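# Move the tray with three objects to the other desk

## Task

Take the tray from its current desk to the second desk and put it down there with all three objects still on it. Each object scores on its own, and only if at the end it is upright, not upside down, and standing on the tray. None of them count unless the tray lies flat with nearly its whole footprint on the second desk. The robot must not topple or finish leaning, or the task fails.

## Robot and tools

ROBOT. A Rainbow Robotics RB-Y1: a wheeled base (two drive wheels, two rear casters), a torso whose lower leg folds, a head, and two arms. Each arm has seven joints and a five-finger hand. The base is 0.58 m wide. It extends 0.10 m in front of the drive-wheel axle and 0.57 m behind it, and a spin in place sweeps a 0.58 m radius. It cannot drive sideways. Cameras: head_camera (896x504), left_wrist_camera and right_wrist_camera (504x504 each).

FRAMES. Base frame, in metres: origin on the floor midway between the drive wheels, x forward, y left, z up. The chest, left_hand and right_hand lines are reported in this frame. A hand point sits 0.045 m in front of its palm. Its +z runs along the straight fingers and its +y points out of the palm. The odometry frame is the base frame as it was at the start. base_odometry only counts wheel turns, so slipping shows up as travel. Its heading is in rad, positive to the left.

TOOL move. An action is either base and/or joints, or target on its own. Either form can add min_time_s (0.1 to 8 s), the shortest time any arm, head or torso motion in that action may take. The call also accepts cameras (a list of names or ["all"]) and blocking (default true, meaning it returns once everything is at rest).
- base: a single object {x_m_s, turn_rad_s, for_s}. These are velocities held for a duration, not a destination. x_m_s is forward speed in m/s, 0 or 0.005 to 1.5 in size, and negative drives backward. turn_rad_s is the turn rate in rad/s, 0 or 0.02 to 1.509 in size, positive to the left. for_s runs 0.1 to 5 s. Any velocity you omit is 0. Acceleration is about 0.4 m/s² (0.5 rad/s² when turning), and distance covered is roughly speed times for_s. If |x_m_s| + 0.27·|turn_rad_s| exceeds 1.5, both are scaled down together.
- joints: one dictionary for the whole robot, keyed by joint name. Every value is an absolute target, not an offset. Torso and head values are in rad: torso_squat_rad 0 to 1.2 (larger lowers the chest), torso_shift_rad -0.3 to 0.6 (moves hips forward), torso_pitch_rad -0.2 to 1.4 (positive bows forward), torso_yaw_rad -1.5 to 1.5 (positive left). The torso also has combined limits: squat+shift ≤ 1.52, squat−shift+pitch ≤ 1.57, shift+0.5·pitch−0.4·squat ≤ 0.7, shift+0.3·pitch−0.5·squat ≤ 0.39. head_pan_rad ±0.523 (positive left), head_tilt_rad -0.35 to 1.57 (positive looks down). Arm joints are in rad. Shoulder pitch is ±2.356, and negative swings the arm forward and up. left_shoulder_roll_rad runs 0 to 3.141 and right_shoulder_roll_rad -3.141 to 0, both outward. Elbow runs -2.617 to 0.01, and negative bends it. Wrist pitch is -1.57 to 1.919, forearm roll ±3.141, hand roll ±2.705. Hand motors (<side>_hand_little, ring, middle, index, thumb_bend, thumb_turn) use a scale of -1 to 1, where +1 is open or straight and -1 is closed. For thumb_turn, -1 puts the thumb opposite the fingers. <side>_hand_force_limit (-1 to 1, about 0 to 10 N at the fingertip, 15 N for the thumb) and <side>_hand_speed (-0.96 to 1) are settings and cause no motion. For a soft grip, close at speed -0.94 or lower. A closed hand can hold roughly 0.3 kg, so support the tray from underneath or with both hands.
- target: moves one hand per call. It takes side ("left" or "right"), and x, y, z give the absolute position of the hand point in the base frame, in metres (-3 to 3). quat_wxyz is four numbers in w,x,y,z order, in the same convention the hand lines print. The hand follows an arc, so several short targets keep the path straighter. A target is refused while an earlier move is still running.

RESULTS. The "move" line reads done, or otherwise the worst status among the motions. Statuses include reached, short (with the remaining error), refused (with the reason), off_target, not_followed (an arm-collision check held the command back), contact_stop, time_out, limit_stop_at_<name>, torque_fault and limit_stop_at_motor_heat. "pictures" gives the order of the images. lidar_m lists 12 distances in 30° sectors, counter-clockwise starting straight ahead, measured at 0.23 m height. <side>_hand_stopped_by gives six words (little, ring, middle, index, thumb_bend, thumb_turn). <side>_<motor>_load_n shows finger loads in N, and a grip that has slipped shows up as loads near 0. motor_effort shows wheel motor effort as a percentage. on_its_own lists things the robot did without being told. If a move or wait is refused, or an unplanned stop occurs, the remaining move, wait and finished_scene calls in that same reply are skipped.

OTHER TOOLS. wait: seconds (0 to 10) plus optional cameras. It returns the state, and returns early once earlier moves have settled. stop: brakes every motion still running. zoom_image: camera and region [x0, y0, x1, y1] in image pixels, each side at most 504. show_instructions: shows the reference pages. finished_scene: ends the scene for good (scene may be left out or set to 1). The result has to hold once the robot lets go.

CAUTIONS. Keep the tray level the whole time so nothing tips, and set it down gently. Nudges can occasionally shove a loose object. Weight carried far in front of the wheels, fast bending or rising, or an abrupt stop while driving bowed forward can tip the robot over. Driving into a desk does not stop the base. The wheels may spin and switch off, and if the upper body catches on an edge the robot can topple. The arms must never strike or squeeze each other, because a hard press ends the scene. Contact torque at an arm joint's limit (for example 31.3 N m at the elbow, 21.7 N m at the wrist joints) causes a 10 s freeze. Long stretched holds heat the motors, and at 80 °C the arm brakes. Avoid dropping things, slamming, and hard shoves.

Each tool is called after "Call:" by a JSON object that holds its "method" and its "body".

Reference images:

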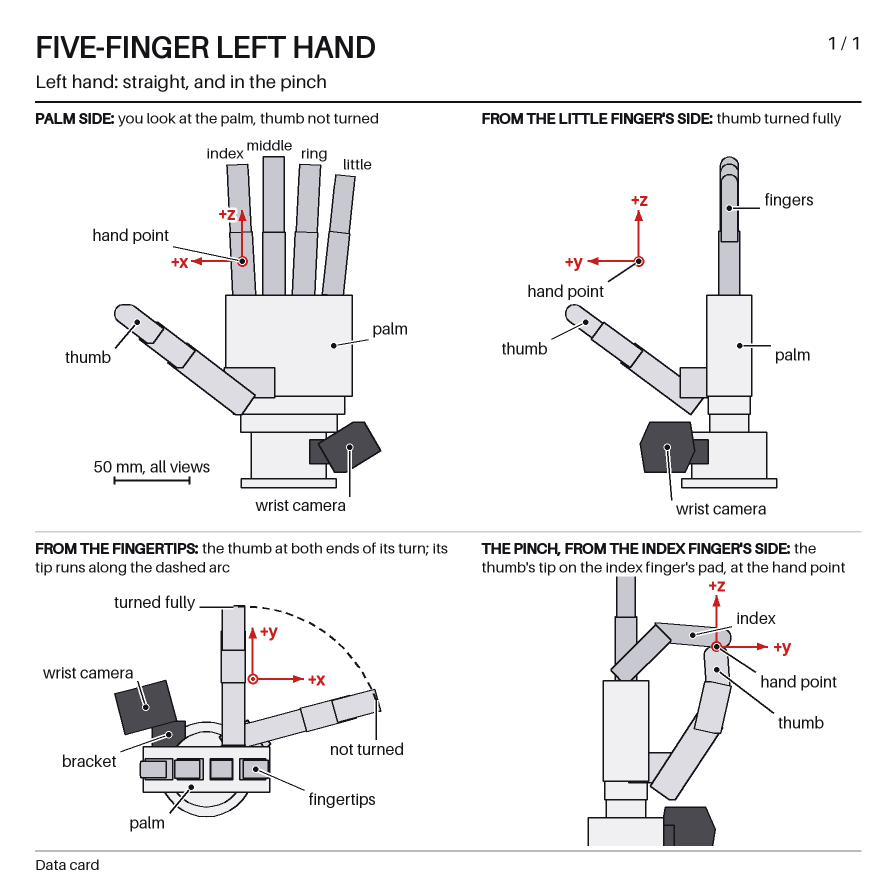

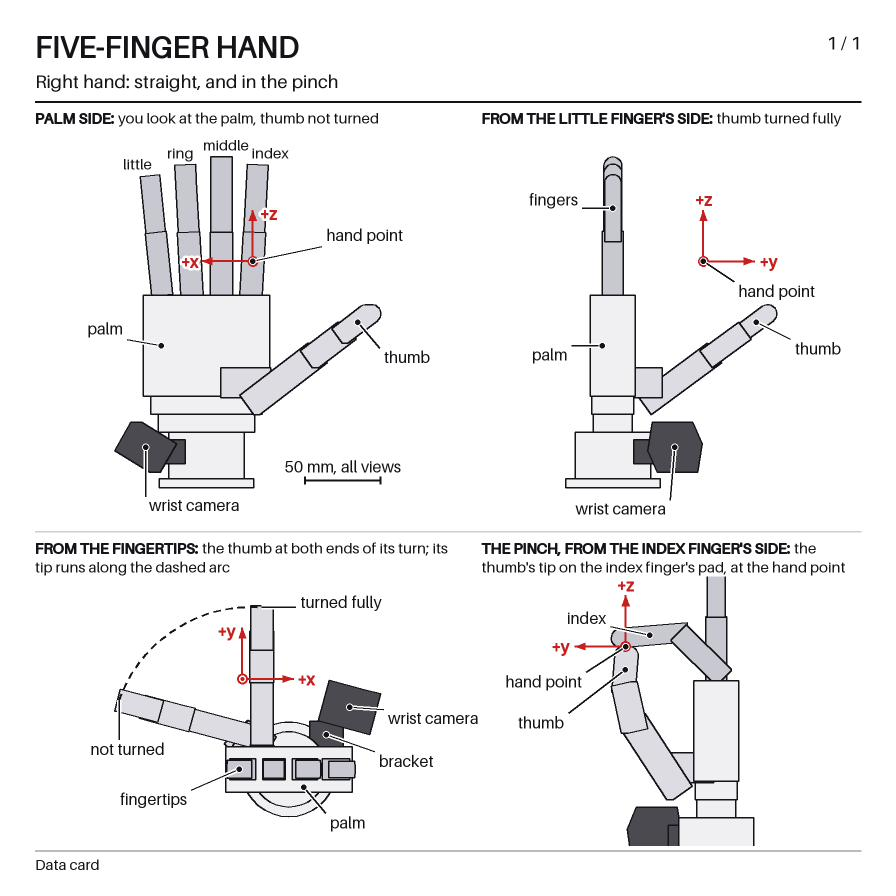

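## Session

Call:
{"method": "move", "body": {}}

Scene clock: 0.00 s.
Joint torques (N m): no reading
External joint torques (N m): no reading
Motor temperatures (°C): left_arm=[36 41 32 37 33 38 31] | right_arm=[38 40 37 33 37 38 41]
Wrist force (N): no reading
Wrist torque (N m): no reading
Wrist force, peak (N): no reading
base_odometry: x=+0.000 y=+0.000 heading=+0.000
lidar_m: 2.12 2.64 2.28 2.38 2.37 2.16 2.19 2.73 2.49 2.36 2.29 2.08
base_status: not commanded
joint_positions: torso_squat_rad=+0.350 torso_shift_rad=+0.000 torso_pitch_rad=+0.000 torso_yaw_rad=+0.000 left_shoulder_pitch_rad=-0.001 left_shoulder_roll_rad=+0.020 left_shoulder_yaw_rad=+0.015 left_elbow_rad=-0.171 left_forearm_roll_rad=+0.006 left_wrist_pitch_rad=+0.038 left_hand_roll_rad=-0.048 right_shoulder_pitch_rad=-0.010 right_shoulder_roll_rad=-0.036 right_shoulder_yaw_rad=+0.030 right_elbow_rad=-0.226 right_forearm_roll_rad=-0.010 right_wrist_pitch_rad=-0.023 right_hand_roll_rad=-0.007 head_pan_rad=+0.000 head_tilt_rad=+0.400 left_hand_little=+1.000 left_hand_ring=+1.000 left_hand_middle=+1.000 left_hand_index=+1.000 left_hand_thumb_turn=+1.000 left_hand_thumb_bend=+1.000 left_hand_force_limit=+0.000 left_hand_speed=-0.800 right_hand_little=+1.000 right_hand_ring=+1.000 right_hand_middle=+1.000 right_hand_index=+1.000 right_hand_thumb_turn=+1.000 right_hand_thumb_bend=+1.000 right_hand_force_limit=+0.000 right_hand_speed=-0.800
joint_status: not commanded
wheel_motors_off: 0
left_hand_stopped_by: target,target,target,target,target,target
right_hand_stopped_by: target,target,target,target,target,target
left_little_load_n: 0.0
left_ring_load_n: 0.0
left_middle_load_n: 0.0
left_index_load_n: 0.0
left_thumb_bend_load_n: 0.0
left_thumb_turn_load_n: 0.0
right_little_load_n: 0.0
right_ring_load_n: 0.0
right_middle_load_n: 0.0
right_index_load_n: 0.0
right_thumb_bend_load_n: 0.0
right_thumb_turn_load_n: 0.0
motor_effort: left_wheel=-1 right_wheel=-1
chest: x=-0.2280 y=+0.0003 z=+1.2475 quat_wxyz=(+1.000, +0.000, +0.000, +0.000) (m; base frame)
left_hand: x=-0.2065 y=+0.2087 z=+0.5113 quat_wxyz=(+0.056, -0.695, +0.716, -0.039) (m; base frame)
right_hand: x=-0.1533 y=-0.2147 z=+0.5121 quat_wxyz=(+0.080, -0.708, +0.694, -0.101) (m; base frame)
pictures: head_camera, left_wrist_camera, right_wrist_camera

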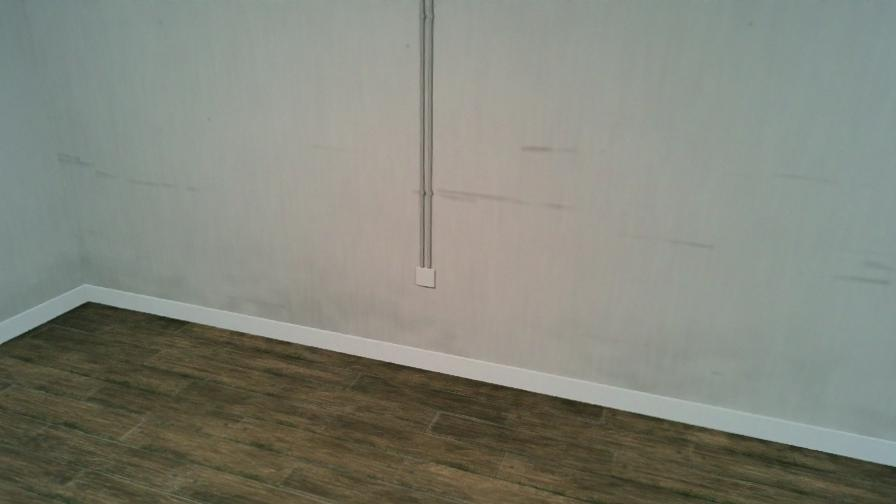

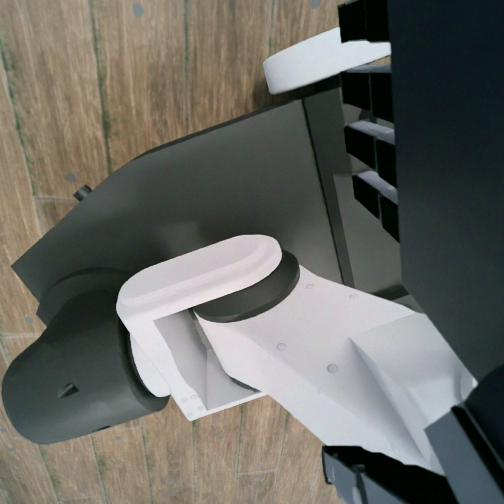

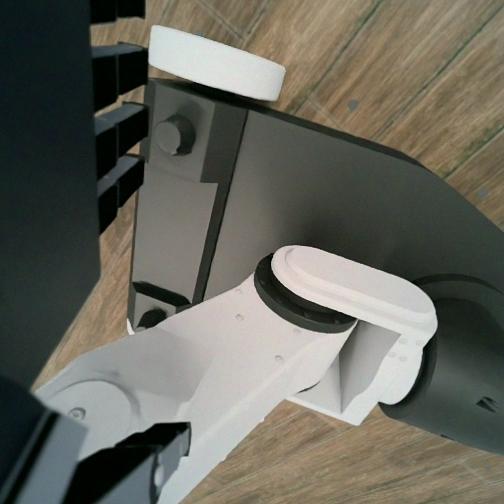

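Call:
{"method": "move", "body": {"base": {"turn_rad_s": 0.8, "for_s": 1.6}, "cameras": ["head_camera"]}}

Call:
{"method": "move", "body": {"base": {"turn_rad_s": 0.8, "for_s": 1.6}, "cameras": ["head_camera"]}}

Call:
{"method": "move", "body": {"base": {"turn_rad_s": 0.8, "for_s": 1.6}, "cameras": ["head_camera"]}}

Call:
{"method": "move", "body": {"base": {"turn_rad_s": 0.8, "for_s": 1.6}, "cameras": ["head_camera"]}}

Scene clock: 9.97 s.
Joint torques (N m): left_arm=[-2.5 0.77 0.12 -0.52 -0.18 -0.27 -0.08] | right_arm=[-3.19 -1.15 -0.46 -1.26 0.06 -0.58 0]
External joint torques (N m): left_arm=[-0.58 0.08 0.08 0.04 -0.19 0.07 -0.08] | right_arm=[-0.55 0.16 -0.36 -0.08 0.02 -0.05 0]
Wrist force (N): left_arm=[-4.8 16.8 -2.5] | right_arm=[-0.4 0.9 5.9]
Wrist torque (N m): left_arm=[3.66 1.28 -1.78] | right_arm=[-0.34 -0.08 0.01]
Wrist force, peak (N): left_arm=[-4.1 17.0 -4.0] | right_arm=[-0.3 1.0 6.0]
move: done
base_odometry: x=+0.000 y=+0.000 heading=+1.280
lidar_m: 2.38 2.86 2.20 2.15 2.30 2.45 2.36 2.77 2.15 2.11 2.23 2.29
base_status: done (sent for 1.6 of 1.6 s)
joint_positions: torso_squat_rad=+0.350 torso_shift_rad=+0.000 torso_pitch_rad=+0.000 torso_yaw_rad=+0.000 left_shoulder_pitch_rad=-0.001 left_shoulder_roll_rad=+0.020 left_shoulder_yaw_rad=+0.015 left_elbow_rad=-0.171 left_forearm_roll_rad=+0.006 left_wrist_pitch_rad=+0.038 left_hand_roll_rad=-0.048 right_shoulder_pitch_rad=-0.010 right_shoulder_roll_rad=-0.036 right_shoulder_yaw_rad=+0.030 right_elbow_rad=-0.226 right_forearm_roll_rad=-0.010 right_wrist_pitch_rad=-0.023 right_hand_roll_rad=-0.007 head_pan_rad=+0.000 head_tilt_rad=+0.400 left_hand_little=+1.000 left_hand_ring=+1.000 left_hand_middle=+1.000 left_hand_index=+1.000 left_hand_thumb_turn=+1.000 left_hand_thumb_bend=+1.000 left_hand_force_limit=+0.000 left_hand_speed=-0.800 right_hand_little=+1.000 right_hand_ring=+1.000 right_hand_middle=+1.000 right_hand_index=+1.000 right_hand_thumb_turn=+1.000 right_hand_thumb_bend=+1.000 right_hand_force_limit=+0.000 right_hand_speed=-0.800
joint_status: not commanded
wheel_motors_off: 0
left_hand_stopped_by: target,target,target,target,target,target
right_hand_stopped_by: target,target,target,target,target,target
left_little_load_n: 0.0
left_ring_load_n: 0.0
left_middle_load_n: 0.0
left_index_load_n: 0.0
left_thumb_bend_load_n: -0.5
left_thumb_turn_load_n: 0.0
right_little_load_n: 0.0
right_ring_load_n: 0.0
right_middle_load_n: 0.0
right_index_load_n: 0.0
right_thumb_bend_load_n: -0.5
right_thumb_turn_load_n: 0.0
motor_effort: left_wheel=+6(38) right_wheel=+9(27)
chest: x=-0.2280 y=+0.0003 z=+1.2475 quat_wxyz=(+1.000, +0.000, +0.000, +0.000) (m; base frame)
left_hand: x=-0.2065 y=+0.2087 z=+0.5113 quat_wxyz=(+0.056, -0.695, +0.716, -0.039) (m; base frame)
right_hand: x=-0.1533 y=-0.2147 z=+0.5121 quat_wxyz=(+0.080, -0.708, +0.694, -0.101) (m; base frame)
pictures: head_camera
camera_calibration:
head_camera: T_world_to_cam=[[-0.0289772, -0.999405, 0.0186901, -0.033967], [-0.363261, -0.00689068, -0.931662, 1.34007], [0.931237, -0.0337864, -0.362845, 0.660153], [0, 0, 0, 1]] pos_world=[-0.128947, -0.00240858, 1.48866]

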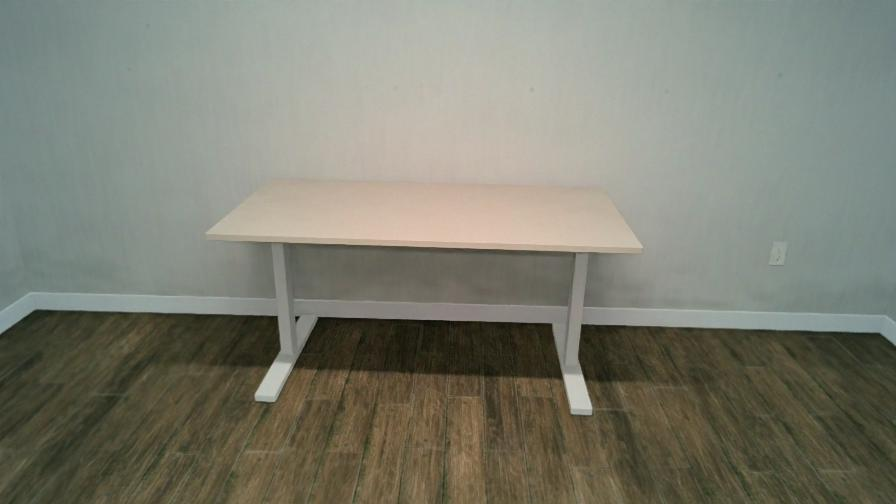

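Scene clock: 13.63 s.
Joint torques (N m): left_arm=[-2.57 0.57 -0.1 -0.47 0.04 -0.24 -0.17] | right_arm=[-2.92 -0.8 -1.06 -1.25 -0.24 -0.54 0.04]
External joint torques (N m): left_arm=[-0.64 -0.12 -0.14 0.09 0.03 0.11 -0.17] | right_arm=[-0.29 0.51 -0.96 -0.08 -0.28 -0.01 0.04]
Wrist force (N): left_arm=[-3.9 16.4 -2.6] | right_arm=[-0.4 1.1 5.8]
Wrist torque (N m): left_arm=[3.61 1.15 -1.70] | right_arm=[-0.30 -0.08 0.03]
Wrist force, peak (N): left_arm=[-3.6 17.4 -2.5] | right_arm=[-0.5 1.1 6.0]
move: done
base_odometry: x=+0.000 y=+0.000 heading=+2.560
lidar_m: 2.16 2.16 2.55 2.47 2.32 2.36 2.10 2.13 2.50 2.31 2.38 2.47
base_status: done (sent for 1.6 of 1.6 s)
joint_positions: torso_squat_rad=+0.350 torso_shift_rad=+0.000 torso_pitch_rad=+0.000 torso_yaw_rad=+0.000 left_shoulder_pitch_rad=-0.001 left_shoulder_roll_rad=+0.020 left_shoulder_yaw_rad=+0.015 left_elbow_rad=-0.171 left_forearm_roll_rad=+0.006 left_wrist_pitch_rad=+0.038 left_hand_roll_rad=-0.048 right_shoulder_pitch_rad=-0.010 right_shoulder_roll_rad=-0.036 right_shoulder_yaw_rad=+0.030 right_elbow_rad=-0.226 right_forearm_roll_rad=-0.010 right_wrist_pitch_rad=-0.023 right_hand_roll_rad=-0.007 head_pan_rad=+0.000 head_tilt_rad=+0.400 left_hand_little=+1.000 left_hand_ring=+1.000 left_hand_middle=+1.000 left_hand_index=+1.000 left_hand_thumb_turn=+1.000 left_hand_thumb_bend=+1.000 left_hand_force_limit=+0.000 left_hand_speed=-0.800 right_hand_little=+1.000 right_hand_ring=+1.000 right_hand_middle=+1.000 right_hand_index=+1.000 right_hand_thumb_turn=+1.000 right_hand_thumb_bend=+1.000 right_hand_force_limit=+0.000 right_hand_speed=-0.800
joint_status: not commanded
wheel_motors_off: 0
left_hand_stopped_by: target,target,target,target,target,target
right_hand_stopped_by: target,target,target,target,target,target
left_little_load_n: 0.0
left_ring_load_n: 0.0
left_middle_load_n: 0.0
left_index_load_n: 0.0
left_thumb_bend_load_n: 0.0
left_thumb_turn_load_n: 0.0
right_little_load_n: 0.0
right_ring_load_n: 0.0
right_middle_load_n: 0.0
right_index_load_n: 0.0
right_thumb_bend_load_n: 0.0
right_thumb_turn_load_n: 0.0
motor_effort: left_wheel=+7(12) right_wheel=+10(25)
chest: x=-0.2280 y=+0.0003 z=+1.2475 quat_wxyz=(+1.000, +0.000, +0.000, +0.000) (m; base frame)
left_hand: x=-0.2065 y=+0.2087 z=+0.5113 quat_wxyz=(+0.056, -0.695, +0.716, -0.039) (m; base frame)
right_hand: x=-0.1533 y=-0.2147 z=+0.5121 quat_wxyz=(+0.080, -0.708, +0.694, -0.101) (m; base frame)
pictures: head_camera
camera_calibration:
head_camera: T_world_to_cam=[[-0.0289772, -0.999405, 0.0186901, -0.033967], [-0.363261, -0.00689068, -0.931662, 1.34007], [0.931237, -0.0337864, -0.362845, 0.660153], [0, 0, 0, 1]] pos_world=[-0.128947, -0.00240858, 1.48866]

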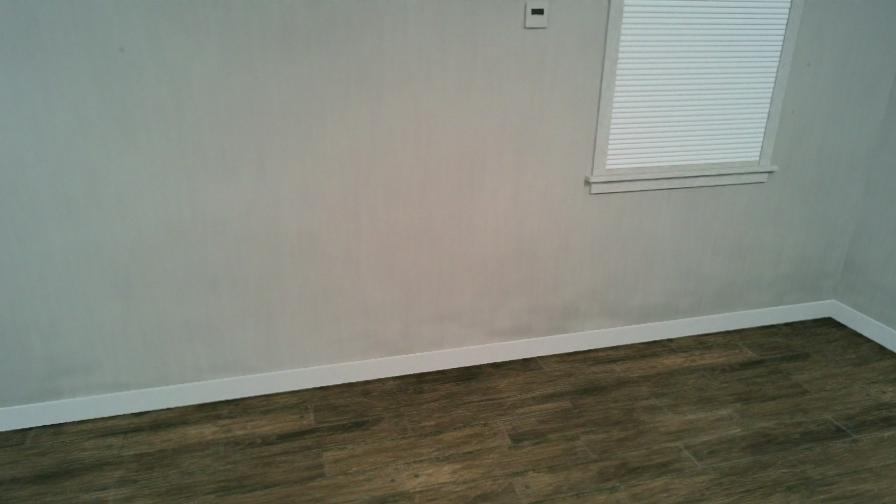

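Scene clock: 17.30 s.
Joint torques (N m): left_arm=[-2.6 0.69 0.12 -0.47 -0.16 -0.23 -0.01] | right_arm=[-3.45 -0.86 -1.11 -1.21 -0.15 -0.74 -0.05]
External joint torques (N m): left_arm=[-0.67 0 0.08 0.09 -0.17 0.11 -0.01] | right_arm=[-0.81 0.45 -1.02 -0.03 -0.19 -0.22 -0.05]
Wrist force (N): left_arm=[-3.6 16.3 -2.8] | right_arm=[-0.5 0.9 5.6]
Wrist torque (N m): left_arm=[3.64 1.07 -1.67] | right_arm=[-0.31 -0.06 0.01]
Wrist force, peak (N): left_arm=[-4.4 17.2 -2.8] | right_arm=[-0.5 1.0 6.1]
move: done
base_odometry: x=+0.000 y=+0.000 heading=-2.444
lidar_m: 2.49 2.33 2.87 2.18 2.09 2.16 2.83 2.31 2.42 2.26 2.15 2.24
base_status: done (sent for 1.6 of 1.6 s)
joint_positions: torso_squat_rad=+0.350 torso_shift_rad=+0.000 torso_pitch_rad=+0.000 torso_yaw_rad=+0.000 left_shoulder_pitch_rad=-0.001 left_shoulder_roll_rad=+0.020 left_shoulder_yaw_rad=+0.015 left_elbow_rad=-0.171 left_forearm_roll_rad=+0.006 left_wrist_pitch_rad=+0.038 left_hand_roll_rad=-0.048 right_shoulder_pitch_rad=-0.010 right_shoulder_roll_rad=-0.036 right_shoulder_yaw_rad=+0.030 right_elbow_rad=-0.226 right_forearm_roll_rad=-0.010 right_wrist_pitch_rad=-0.023 right_hand_roll_rad=-0.007 head_pan_rad=+0.000 head_tilt_rad=+0.400 left_hand_little=+1.000 left_hand_ring=+1.000 left_hand_middle=+1.000 left_hand_index=+1.000 left_hand_thumb_turn=+1.000 left_hand_thumb_bend=+1.000 left_hand_force_limit=+0.000 left_hand_speed=-0.800 right_hand_little=+1.000 right_hand_ring=+1.000 right_hand_middle=+1.000 right_hand_index=+1.000 right_hand_thumb_turn=+1.000 right_hand_thumb_bend=+1.000 right_hand_force_limit=+0.000 right_hand_speed=-0.800
joint_status: not commanded
wheel_motors_off: 0
left_hand_stopped_by: target,target,target,target,target,target
right_hand_stopped_by: target,target,target,target,target,target
left_little_load_n: 0.0
left_ring_load_n: 0.0
left_middle_load_n: 0.0
left_index_load_n: -0.5
left_thumb_bend_load_n: 0.0
left_thumb_turn_load_n: 0.0
right_little_load_n: 0.0
right_ring_load_n: 0.0
right_middle_load_n: 0.0
right_index_load_n: 0.0
right_thumb_bend_load_n: 0.0
right_thumb_turn_load_n: 0.0
motor_effort: left_wheel=+7(13) right_wheel=+10(25)
chest: x=-0.2280 y=+0.0003 z=+1.2475 quat_wxyz=(+1.000, +0.000, +0.000, +0.000) (m; base frame)
left_hand: x=-0.2065 y=+0.2087 z=+0.5113 quat_wxyz=(+0.056, -0.695, +0.716, -0.039) (m; base frame)
right_hand: x=-0.1533 y=-0.2148 z=+0.5121 quat_wxyz=(+0.080, -0.708, +0.694, -0.101) (m; base frame)
pictures: head_camera
camera_calibration:
head_camera: T_world_to_cam=[[-0.0289772, -0.999405, 0.0186901, -0.033967], [-0.363261, -0.00689068, -0.931662, 1.34007], [0.931237, -0.0337864, -0.362845, 0.660153], [0, 0, 0, 1]] pos_world=[-0.128947, -0.00240858, 1.48866]

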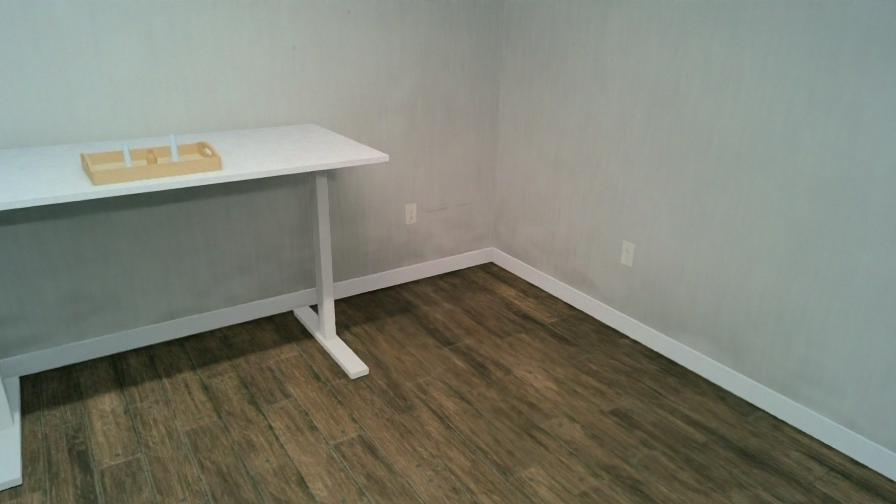

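Scene clock: 20.97 s.
Joint torques (N m): left_arm=[-2.4 0.91 -0.52 -0.62 -0.1 -0.26 -0.08] | right_arm=[-3.12 -1.1 -1.08 -1.16 -0.03 -0.66 0.1]
External joint torques (N m): left_arm=[-0.47 0.21 -0.57 -0.06 -0.11 0.09 -0.08] | right_arm=[-0.48 0.21 -0.99 0.01 -0.07 -0.13 0.1]
Wrist force (N): left_arm=[-4.2 16.3 -3.4] | right_arm=[-0.4 0.9 5.9]
Wrist torque (N m): left_arm=[3.65 1.15 -1.74] | right_arm=[-0.34 -0.08 0.01]
Wrist force, peak (N): left_arm=[-3.7 17.2 -3.3] | right_arm=[-0.3 0.8 6.1]
move: done
base_odometry: x=+0.000 y=+0.000 heading=-1.164
lidar_m: 2.48 2.09 2.09 2.35 2.29 2.39 2.60 2.18 2.19 2.48 2.46 2.32
base_status: done (sent for 1.6 of 1.6 s)
joint_positions: torso_squat_rad=+0.350 torso_shift_rad=+0.000 torso_pitch_rad=+0.000 torso_yaw_rad=+0.000 left_shoulder_pitch_rad=-0.001 left_shoulder_roll_rad=+0.020 left_shoulder_yaw_rad=+0.015 left_elbow_rad=-0.171 left_forearm_roll_rad=+0.006 left_wrist_pitch_rad=+0.038 left_hand_roll_rad=-0.048 right_shoulder_pitch_rad=-0.010 right_shoulder_roll_rad=-0.036 right_shoulder_yaw_rad=+0.030 right_elbow_rad=-0.226 right_forearm_roll_rad=-0.010 right_wrist_pitch_rad=-0.023 right_hand_roll_rad=-0.007 head_pan_rad=+0.000 head_tilt_rad=+0.400 left_hand_little=+1.000 left_hand_ring=+1.000 left_hand_middle=+1.000 left_hand_index=+1.000 left_hand_thumb_turn=+1.000 left_hand_thumb_bend=+1.000 left_hand_force_limit=+0.000 left_hand_speed=-0.800 right_hand_little=+1.000 right_hand_ring=+1.000 right_hand_middle=+1.000 right_hand_index=+1.000 right_hand_thumb_turn=+1.000 right_hand_thumb_bend=+1.000 right_hand_force_limit=+0.000 right_hand_speed=-0.800
joint_status: not commanded
wheel_motors_off: 0
left_hand_stopped_by: target,target,target,target,target,target
right_hand_stopped_by: target,target,target,target,target,target
left_little_load_n: 0.0
left_ring_load_n: 0.0
left_middle_load_n: 0.0
left_index_load_n: 0.0
left_thumb_bend_load_n: 0.0
left_thumb_turn_load_n: 0.0
right_little_load_n: 0.0
right_ring_load_n: 0.0
right_middle_load_n: 0.0
right_index_load_n: 0.0
right_thumb_bend_load_n: 0.0
right_thumb_turn_load_n: 0.0
motor_effort: left_wheel=+8(14) right_wheel=+10(25)
chest: x=-0.2280 y=+0.0003 z=+1.2475 quat_wxyz=(+1.000, +0.000, +0.000, +0.000) (m; base frame)
left_hand: x=-0.2065 y=+0.2087 z=+0.5113 quat_wxyz=(+0.056, -0.695, +0.716, -0.039) (m; base frame)
right_hand: x=-0.1533 y=-0.2148 z=+0.5121 quat_wxyz=(+0.080, -0.708, +0.694, -0.101) (m; base frame)
pictures: head_camera
camera_calibration:
head_camera: T_world_to_cam=[[-0.0289772, -0.999405, 0.0186901, -0.033967], [-0.363261, -0.00689068, -0.931662, 1.34007], [0.931237, -0.0337864, -0.362845, 0.660153], [0, 0, 0, 1]] pos_world=[-0.128947, -0.00240858, 1.48866]

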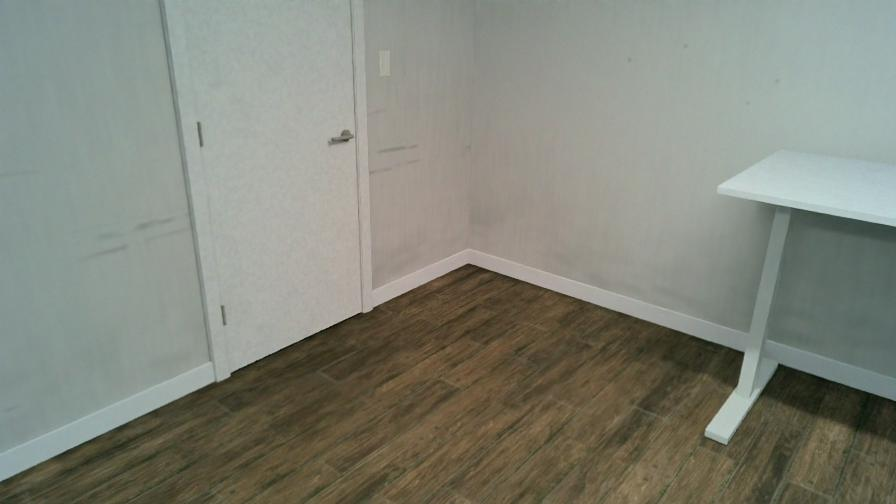

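Call:
{"method": "move", "body": {"base": {"turn_rad_s": -0.6, "for_s": 1.33}, "cameras": ["head_camera"]}}

Scene clock: 29.80 s.
Joint torques (N m): left_arm=[-2.47 0.8 -0.02 -0.65 -0.26 -0.36 -0.13] | right_arm=[-3.27 -1.45 -0.15 -1.37 0.08 -0.48 -0.07]
External joint torques (N m): left_arm=[-0.55 0.12 -0.07 -0.09 -0.27 -0.01 -0.13] | right_arm=[-0.64 -0.13 -0.06 -0.2 0.04 0.05 -0.07]
Wrist force (N): left_arm=[-3.6 16.5 -2.6] | right_arm=[-0.3 0.9 5.7]
Wrist torque (N m): left_arm=[3.65 1.10 -1.71] | right_arm=[-0.33 -0.09 0.02]
Wrist force, peak (N): left_arm=[-4.1 17.4 -3.0] | right_arm=[-0.4 0.8 6.1]
move: done
base_odometry: x=+0.000 y=+0.000 heading=-1.964
lidar_m: 2.33 2.85 2.21 2.09 2.14 2.82 2.29 2.39 2.31 2.17 2.23 2.47
base_status: done (sent for 1.33 of 1.33 s)
joint_positions: torso_squat_rad=+0.350 torso_shift_rad=+0.000 torso_pitch_rad=+0.000 torso_yaw_rad=+0.000 left_shoulder_pitch_rad=-0.001 left_shoulder_roll_rad=+0.020 left_shoulder_yaw_rad=+0.015 left_elbow_rad=-0.171 left_forearm_roll_rad=+0.006 left_wrist_pitch_rad=+0.038 left_hand_roll_rad=-0.048 right_shoulder_pitch_rad=-0.010 right_shoulder_roll_rad=-0.036 right_shoulder_yaw_rad=+0.030 right_elbow_rad=-0.226 right_forearm_roll_rad=-0.010 right_wrist_pitch_rad=-0.023 right_hand_roll_rad=-0.007 head_pan_rad=+0.000 head_tilt_rad=+0.400 left_hand_little=+1.000 left_hand_ring=+1.000 left_hand_middle=+1.000 left_hand_index=+1.000 left_hand_thumb_turn=+1.000 left_hand_thumb_bend=+1.000 left_hand_force_limit=+0.000 left_hand_speed=-0.800 right_hand_little=+1.000 right_hand_ring=+1.000 right_hand_middle=+1.000 right_hand_index=+1.000 right_hand_thumb_turn=+1.000 right_hand_thumb_bend=+1.000 right_hand_force_limit=+0.000 right_hand_speed=-0.800
joint_status: not commanded
wheel_motors_off: 0
left_hand_stopped_by: target,target,target,target,target,target
right_hand_stopped_by: target,target,target,target,target,target
left_little_load_n: 0.0
left_ring_load_n: 0.0
left_middle_load_n: 0.0
left_index_load_n: 0.5
left_thumb_bend_load_n: 0.0
left_thumb_turn_load_n: 0.0
right_little_load_n: 0.0
right_ring_load_n: 0.0
right_middle_load_n: 0.0
right_index_load_n: 0.0
right_thumb_bend_load_n: 0.0
right_thumb_turn_load_n: 0.0
motor_effort: left_wheel=+12(39) right_wheel=+5(28)
chest: x=-0.2280 y=+0.0003 z=+1.2475 quat_wxyz=(+1.000, +0.000, +0.000, +0.000) (m; base frame)
left_hand: x=-0.2065 y=+0.2087 z=+0.5113 quat_wxyz=(+0.056, -0.695, +0.716, -0.039) (m; base frame)
right_hand: x=-0.1533 y=-0.2147 z=+0.5121 quat_wxyz=(+0.080, -0.708, +0.694, -0.101) (m; base frame)
pictures: head_camera

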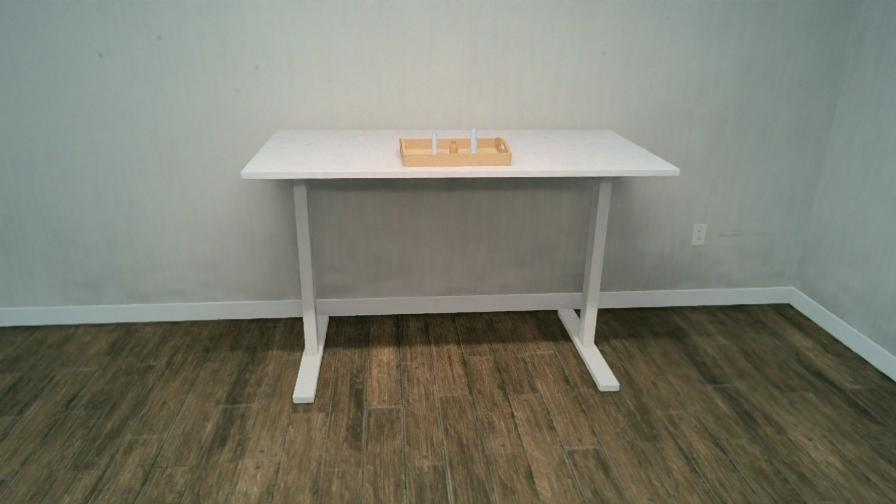

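Call:
{"method": "zoom_image", "body": {"camera": "head_camera", "region": [380, 110, 540, 200]}}

Scaled by 3.150 from the camera's 896x504 image, which has a finer 1280x720 frame.

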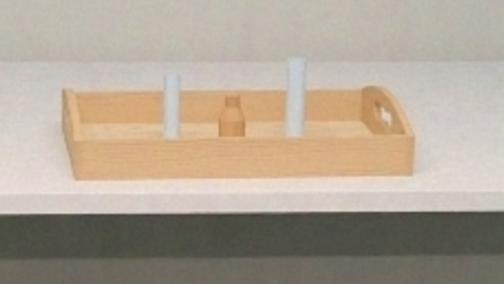

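Call:
{"method": "move", "body": {"base": {"turn_rad_s": -0.25, "for_s": 0.9}, "joints": {"head_tilt_rad": 0.6}}}

Call:
{"method": "move", "body": {"base": {"x_m_s": 0.35, "for_s": 2.7}}}

Call:
{"method": "move", "body": {"base": {"turn_rad_s": 0.3, "for_s": 1.03}, "cameras": ["head_camera"]}}

Scene clock: 82.23 s.
Joint torques (N m): left_arm=[-2.16 0.84 -0.3 -0.27 0 -0.56 -0.11] | right_arm=[-3.65 -1.47 -1.03 -1.28 -0.1 -0.44 -0.07]
External joint torques (N m): left_arm=[-0.24 0.16 -0.35 0.28 -0.02 -0.22 -0.11] | right_arm=[-1.02 -0.15 -0.94 -0.11 -0.14 0.08 -0.07]
Wrist force (N): left_arm=[-3.1 16.6 -3.3] | right_arm=[-0.3 0.9 5.9]
Wrist torque (N m): left_arm=[3.67 0.97 -1.65] | right_arm=[-0.33 -0.09 0.02]
Wrist force, peak (N): left_arm=[-3.9 17.5 -2.9] | right_arm=[-0.3 0.7 6.1]
move: done
base_odometry: x=+0.000 y=+0.000 heading=-2.188
lidar_m: 2.47 2.36 2.43 2.09 2.09 2.41 2.28 2.39 2.54 2.16 2.15 2.49
base_status: done (sent for 0.9 of 0.9 s)
joint_positions: torso_squat_rad=+0.350 torso_shift_rad=+0.000 torso_pitch_rad=+0.000 torso_yaw_rad=+0.000 left_shoulder_pitch_rad=-0.001 left_shoulder_roll_rad=+0.020 left_shoulder_yaw_rad=+0.015 left_elbow_rad=-0.171 left_forearm_roll_rad=+0.006 left_wrist_pitch_rad=+0.038 left_hand_roll_rad=-0.048 right_shoulder_pitch_rad=-0.010 right_shoulder_roll_rad=-0.036 right_shoulder_yaw_rad=+0.030 right_elbow_rad=-0.226 right_forearm_roll_rad=-0.010 right_wrist_pitch_rad=-0.023 right_hand_roll_rad=-0.007 head_pan_rad=+0.000 head_tilt_rad=+0.600 left_hand_little=+1.000 left_hand_ring=+1.000 left_hand_middle=+1.000 left_hand_index=+1.000 left_hand_thumb_turn=+1.000 left_hand_thumb_bend=+1.000 left_hand_force_limit=+0.000 left_hand_speed=-0.800 right_hand_little=+1.000 right_hand_ring=+1.000 right_hand_middle=+1.000 right_hand_index=+1.000 right_hand_thumb_turn=+1.000 right_hand_thumb_bend=+1.000 right_hand_force_limit=+0.000 right_hand_speed=-0.800
joint_status: all done
wheel_motors_off: 0
left_hand_stopped_by: target,target,target,target,target,target
right_hand_stopped_by: target,target,target,target,target,target
left_little_load_n: 0.0
left_ring_load_n: 0.0
left_middle_load_n: 0.0
left_index_load_n: 0.0
left_thumb_bend_load_n: 0.0
left_thumb_turn_load_n: 0.0
right_little_load_n: 0.0
right_ring_load_n: 0.0
right_middle_load_n: 0.0
right_index_load_n: 0.0
right_thumb_bend_load_n: 0.0
right_thumb_turn_load_n: 0.0
motor_effort: left_wheel=+16(33) right_wheel=+5(10)
chest: x=-0.2280 y=+0.0003 z=+1.2475 quat_wxyz=(+1.000, +0.000, +0.000, +0.000) (m; base frame)
left_hand: x=-0.2065 y=+0.2087 z=+0.5113 quat_wxyz=(+0.056, -0.695, +0.716, -0.039) (m; base frame)
right_hand: x=-0.1533 y=-0.2147 z=+0.5121 quat_wxyz=(+0.080, -0.708, +0.694, -0.101) (m; base frame)
pictures: none

Scene clock: 86.33 s.
Joint torques (N m): left_arm=[-2.29 0.66 -0.45 -0.56 -0.01 -0.5 0.02] | right_arm=[-2.48 -1.14 -0.47 -1.21 -0.05 -0.4 -0.12]
External joint torques (N m): left_arm=[-0.37 -0.02 -0.49 0 -0.02 -0.16 0.02] | right_arm=[0.15 0.18 -0.38 -0.04 -0.09 0.13 -0.12]
Wrist force (N): left_arm=[-3.7 16.4 -3.6] | right_arm=[-0.5 0.9 5.8]
Wrist torque (N m): left_arm=[3.66 1.07 -1.69] | right_arm=[-0.33 -0.06 0.00]
Wrist force, peak (N): left_arm=[-4.5 17.1 -3.3] | right_arm=[-0.3 0.6 6.1]
move: done
base_odometry: x=-0.548 y=-0.770 heading=-2.190
lidar_m: 1.54 1.54 2.14 2.32 2.34 2.69 3.24 3.23 2.25 1.91 1.91 2.19
base_status: done (sent for 2.7 of 2.7 s)
joint_positions: torso_squat_rad=+0.350 torso_shift_rad=+0.000 torso_pitch_rad=+0.000 torso_yaw_rad=+0.000 left_shoulder_pitch_rad=-0.002 left_shoulder_roll_rad=+0.020 left_shoulder_yaw_rad=+0.015 left_elbow_rad=-0.171 left_forearm_roll_rad=+0.006 left_wrist_pitch_rad=+0.038 left_hand_roll_rad=-0.048 right_shoulder_pitch_rad=-0.010 right_shoulder_roll_rad=-0.036 right_shoulder_yaw_rad=+0.030 right_elbow_rad=-0.226 right_forearm_roll_rad=-0.010 right_wrist_pitch_rad=-0.023 right_hand_roll_rad=-0.007 head_pan_rad=+0.000 head_tilt_rad=+0.600 left_hand_little=+1.000 left_hand_ring=+1.000 left_hand_middle=+1.000 left_hand_index=+1.000 left_hand_thumb_turn=+1.000 left_hand_thumb_bend=+1.000 left_hand_force_limit=+0.000 left_hand_speed=-0.800 right_hand_little=+1.000 right_hand_ring=+1.000 right_hand_middle=+1.000 right_hand_index=+1.000 right_hand_thumb_turn=+1.000 right_hand_thumb_bend=+1.000 right_hand_force_limit=+0.000 right_hand_speed=-0.800
joint_status: not commanded
wheel_motors_off: 0
left_hand_stopped_by: target,target,target,target,target,target
right_hand_stopped_by: target,target,target,target,target,target
left_little_load_n: 0.0
left_ring_load_n: 0.0
left_middle_load_n: 0.0
left_index_load_n: 0.0
left_thumb_bend_load_n: -0.5
left_thumb_turn_load_n: 0.0
right_little_load_n: 0.0
right_ring_load_n: 0.0
right_middle_load_n: 0.0
right_index_load_n: 0.0
right_thumb_bend_load_n: 0.0
right_thumb_turn_load_n: 0.0
motor_effort: left_wheel=-13(43) right_wheel=+9(32)
chest: x=-0.2280 y=+0.0003 z=+1.2475 quat_wxyz=(+1.000, +0.000, +0.000, +0.000) (m; base frame)
left_hand: x=-0.2065 y=+0.2087 z=+0.5113 quat_wxyz=(+0.056, -0.695, +0.716, -0.039) (m; base frame)
right_hand: x=-0.1532 y=-0.2147 z=+0.5121 quat_wxyz=(+0.080, -0.708, +0.694, -0.101) (m; base frame)
pictures: none

Scene clock: 88.53 s.
Joint torques (N m): left_arm=[-2.86 0.49 -0.59 -0.43 0.08 -0.36 -0.07] | right_arm=[-2.97 -1.02 -0.79 -1.13 -0.06 -0.68 -0.08]
External joint torques (N m): left_arm=[-0.94 -0.2 -0.63 0.12 0.07 -0.01 -0.07] | right_arm=[-0.33 0.29 -0.7 0.04 -0.1 -0.16 -0.08]
Wrist force (N): left_arm=[-3.9 17.0 -2.8] | right_arm=[-0.2 0.7 5.8]
Wrist torque (N m): left_arm=[3.70 1.12 -1.74] | right_arm=[-0.36 -0.10 0.02]
Wrist force, peak (N): left_arm=[-4.1 17.2 -2.5] | right_arm=[-0.4 0.9 6.0]
move: done
base_odometry: x=-0.548 y=-0.770 heading=-1.880
lidar_m: 1.86 1.54 2.41 2.30 2.45 3.21 3.22 2.64 1.98 1.92 2.01 1.55
base_status: done (sent for 1.03 of 1.03 s)
joint_positions: torso_squat_rad=+0.350 torso_shift_rad=+0.000 torso_pitch_rad=+0.000 torso_yaw_rad=+0.000 left_shoulder_pitch_rad=-0.002 left_shoulder_roll_rad=+0.020 left_shoulder_yaw_rad=+0.015 left_elbow_rad=-0.171 left_forearm_roll_rad=+0.006 left_wrist_pitch_rad=+0.038 left_hand_roll_rad=-0.048 right_shoulder_pitch_rad=-0.010 right_shoulder_roll_rad=-0.036 right_shoulder_yaw_rad=+0.030 right_elbow_rad=-0.226 right_forearm_roll_rad=-0.010 right_wrist_pitch_rad=-0.023 right_hand_roll_rad=-0.007 head_pan_rad=+0.000 head_tilt_rad=+0.600 left_hand_little=+1.000 left_hand_ring=+1.000 left_hand_middle=+1.000 left_hand_index=+1.000 left_hand_thumb_turn=+1.000 left_hand_thumb_bend=+1.000 left_hand_force_limit=+0.000 left_hand_speed=-0.800 right_hand_little=+1.000 right_hand_ring=+1.000 right_hand_middle=+1.000 right_hand_index=+1.000 right_hand_thumb_turn=+1.000 right_hand_thumb_bend=+1.000 right_hand_force_limit=+0.000 right_hand_speed=-0.800
joint_status: not commanded
wheel_motors_off: 0
left_hand_stopped_by: target,target,target,target,target,target
right_hand_stopped_by: target,target,target,target,target,target
left_little_load_n: 0.0
left_ring_load_n: 0.0
left_middle_load_n: 0.0
left_index_load_n: 0.0
left_thumb_bend_load_n: 0.0
left_thumb_turn_load_n: 0.0
right_little_load_n: 0.0
right_ring_load_n: 0.0
right_middle_load_n: 0.0
right_index_load_n: 0.0
right_thumb_bend_load_n: 0.0
right_thumb_turn_load_n: 0.0
motor_effort: left_wheel=+0(41) right_wheel=+4(26)
chest: x=-0.2280 y=+0.0003 z=+1.2475 quat_wxyz=(+1.000, +0.000, +0.000, +0.000) (m; base frame)
left_hand: x=-0.2065 y=+0.2087 z=+0.5113 quat_wxyz=(+0.056, -0.695, +0.716, -0.039) (m; base frame)
right_hand: x=-0.1532 y=-0.2147 z=+0.5121 quat_wxyz=(+0.080, -0.708, +0.694, -0.101) (m; base frame)
pictures: head_camera
camera_calibration:
head_camera: T_world_to_cam=[[-0.0245995, -0.999409, 0.0240242, -0.040789], [-0.541136, -0.00689453, -0.840907, 1.17207], [0.840576, -0.0336862, -0.540646, 0.898747], [0, 0, 0, 1]] pos_world=[-0.122218, -0.00240858, 1.47249]

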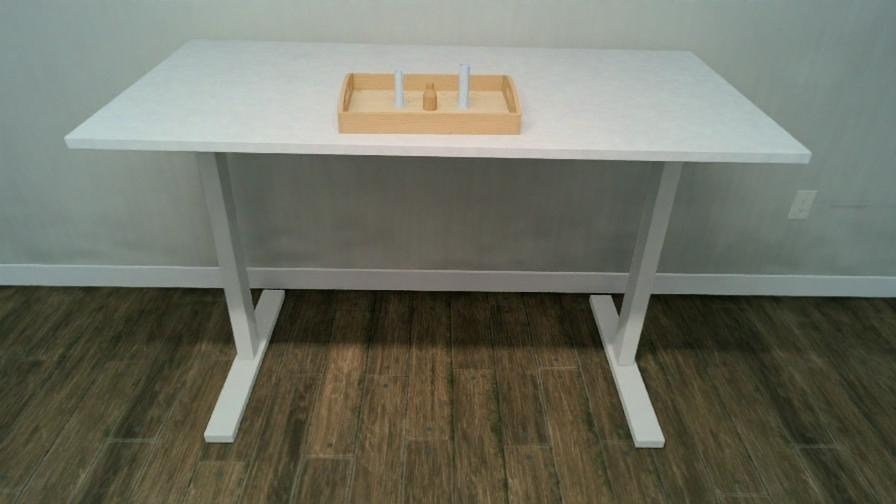

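Call:
{"method": "zoom_image", "body": {"camera": "head_camera", "region": [320, 50, 540, 170]}}

Scaled by 2.291 from the camera's 896x504 image, which has a finer 1280x720 frame.

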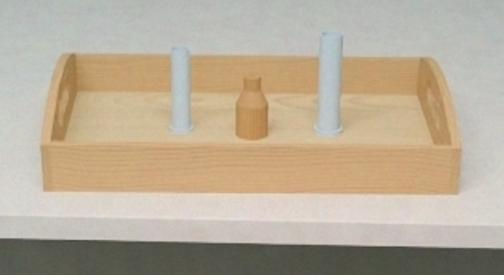

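Call:
{"method": "move", "body": {"base": {"x_m_s": 0.25, "for_s": 2.0}, "joints": {"head_tilt_rad": 0.75}, "cameras": ["head_camera"]}}

Call:
{"method": "zoom_image", "body": {"camera": "head_camera", "region": [280, 60, 600, 260]}}

Scene clock: 115.20 s.
Joint torques (N m): left_arm=[-2.17 0.91 -0.2 -0.46 -0.17 -0.54 -0.04] | right_arm=[-2.8 -1.41 -0.63 -1.19 0 -0.54 0.09]
External joint torques (N m): left_arm=[-0.25 0.22 -0.24 0.1 -0.19 -0.19 -0.04] | right_arm=[-0.17 -0.1 -0.54 -0.01 -0.04 -0.01 0.09]
Wrist force (N): left_arm=[-4.3 16.7 -2.9] | right_arm=[-0.4 0.8 5.8]
Wrist torque (N m): left_arm=[3.67 1.22 -1.76] | right_arm=[-0.35 -0.08 0.02]
Wrist force, peak (N): left_arm=[-4.0 17.5 -3.2] | right_arm=[-0.4 0.8 6.1]
move: done
base_odometry: x=-0.699 y=-1.246 heading=-1.879
lidar_m: 1.35 1.08 2.02 2.31 2.42 3.41 3.69 2.66 1.99 1.94 1.90 1.12
base_status: done (sent for 2 of 2 s)
joint_positions: torso_squat_rad=+0.350 torso_shift_rad=+0.000 torso_pitch_rad=+0.000 torso_yaw_rad=+0.000 left_shoulder_pitch_rad=-0.002 left_shoulder_roll_rad=+0.020 left_shoulder_yaw_rad=+0.015 left_elbow_rad=-0.171 left_forearm_roll_rad=+0.006 left_wrist_pitch_rad=+0.038 left_hand_roll_rad=-0.048 right_shoulder_pitch_rad=-0.010 right_shoulder_roll_rad=-0.036 right_shoulder_yaw_rad=+0.030 right_elbow_rad=-0.226 right_forearm_roll_rad=-0.010 right_wrist_pitch_rad=-0.023 right_hand_roll_rad=-0.007 head_pan_rad=+0.000 head_tilt_rad=+0.750 left_hand_little=+1.000 left_hand_ring=+1.000 left_hand_middle=+1.000 left_hand_index=+1.000 left_hand_thumb_turn=+1.000 left_hand_thumb_bend=+1.000 left_hand_force_limit=+0.000 left_hand_speed=-0.800 right_hand_little=+1.000 right_hand_ring=+1.000 right_hand_middle=+1.000 right_hand_index=+1.000 right_hand_thumb_turn=+1.000 right_hand_thumb_bend=+1.000 right_hand_force_limit=+0.000 right_hand_speed=-0.800
joint_status: all done
wheel_motors_off: 0
left_hand_stopped_by: target,target,target,target,target,target
right_hand_stopped_by: target,target,target,target,target,target
left_little_load_n: 0.0
left_ring_load_n: 0.0
left_middle_load_n: 0.0
left_index_load_n: 0.0
left_thumb_bend_load_n: 0.0
left_thumb_turn_load_n: 0.0
right_little_load_n: 0.0
right_ring_load_n: 0.0
right_middle_load_n: 0.0
right_index_load_n: 0.0
right_thumb_bend_load_n: 0.0
right_thumb_turn_load_n: 0.0
motor_effort: left_wheel=+13(44) right_wheel=-9(29)
chest: x=-0.2279 y=+0.0003 z=+1.2475 quat_wxyz=(+1.000, +0.000, +0.000, +0.000) (m; base frame)
left_hand: x=-0.2065 y=+0.2087 z=+0.5113 quat_wxyz=(+0.056, -0.695, +0.716, -0.039) (m; base frame)
right_hand: x=-0.1532 y=-0.2147 z=+0.5121 quat_wxyz=(+0.080, -0.709, +0.694, -0.101) (m; base frame)
pictures: head_camera
camera_calibration:
head_camera: T_world_to_cam=[[-0.0207336, -0.999409, 0.0274312, -0.0449245], [-0.660764, -0.0068929, -0.750562, 1.01667], [0.750307, -0.0336874, -0.66023, 1.05326], [0, 0, 0, 1]] pos_world=[-0.11942, -0.00240859, 1.4597]

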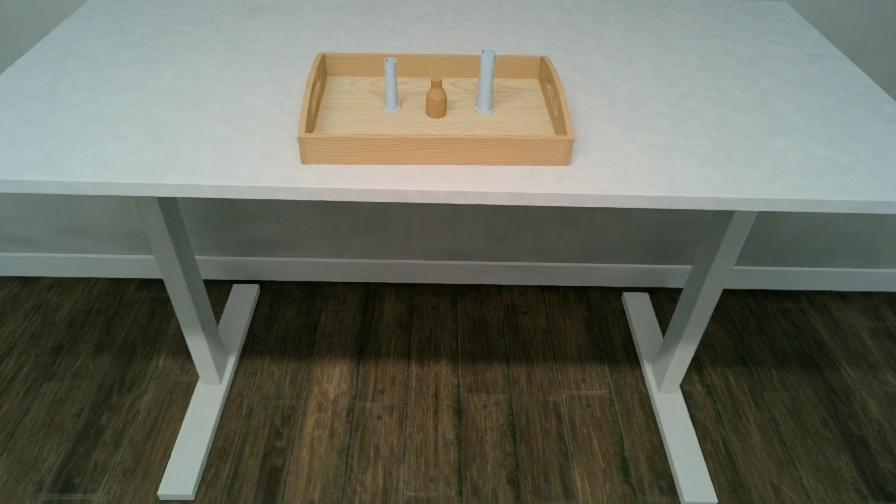

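Scaled by 1.575 from the camera's 896x504 image, which has a finer 1280x720 frame.

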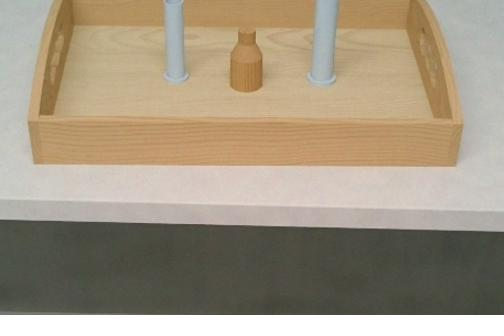

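Call:
{"method": "zoom_image", "body": {"camera": "head_camera", "region": [290, 40, 350, 180]}}

Call:
{"method": "zoom_image", "body": {"camera": "head_camera", "region": [520, 40, 580, 180]}}

Scaled by 3.600 from the camera's 896x504 image, which has a finer 1280x720 frame.

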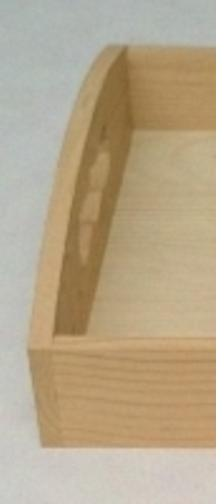

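Scaled by 3.600 from the camera's 896x504 image, which has a finer 1280x720 frame.

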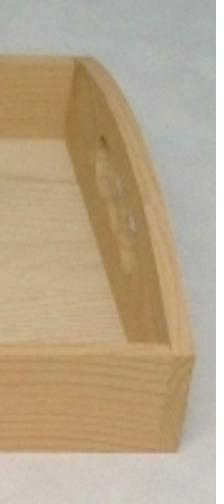

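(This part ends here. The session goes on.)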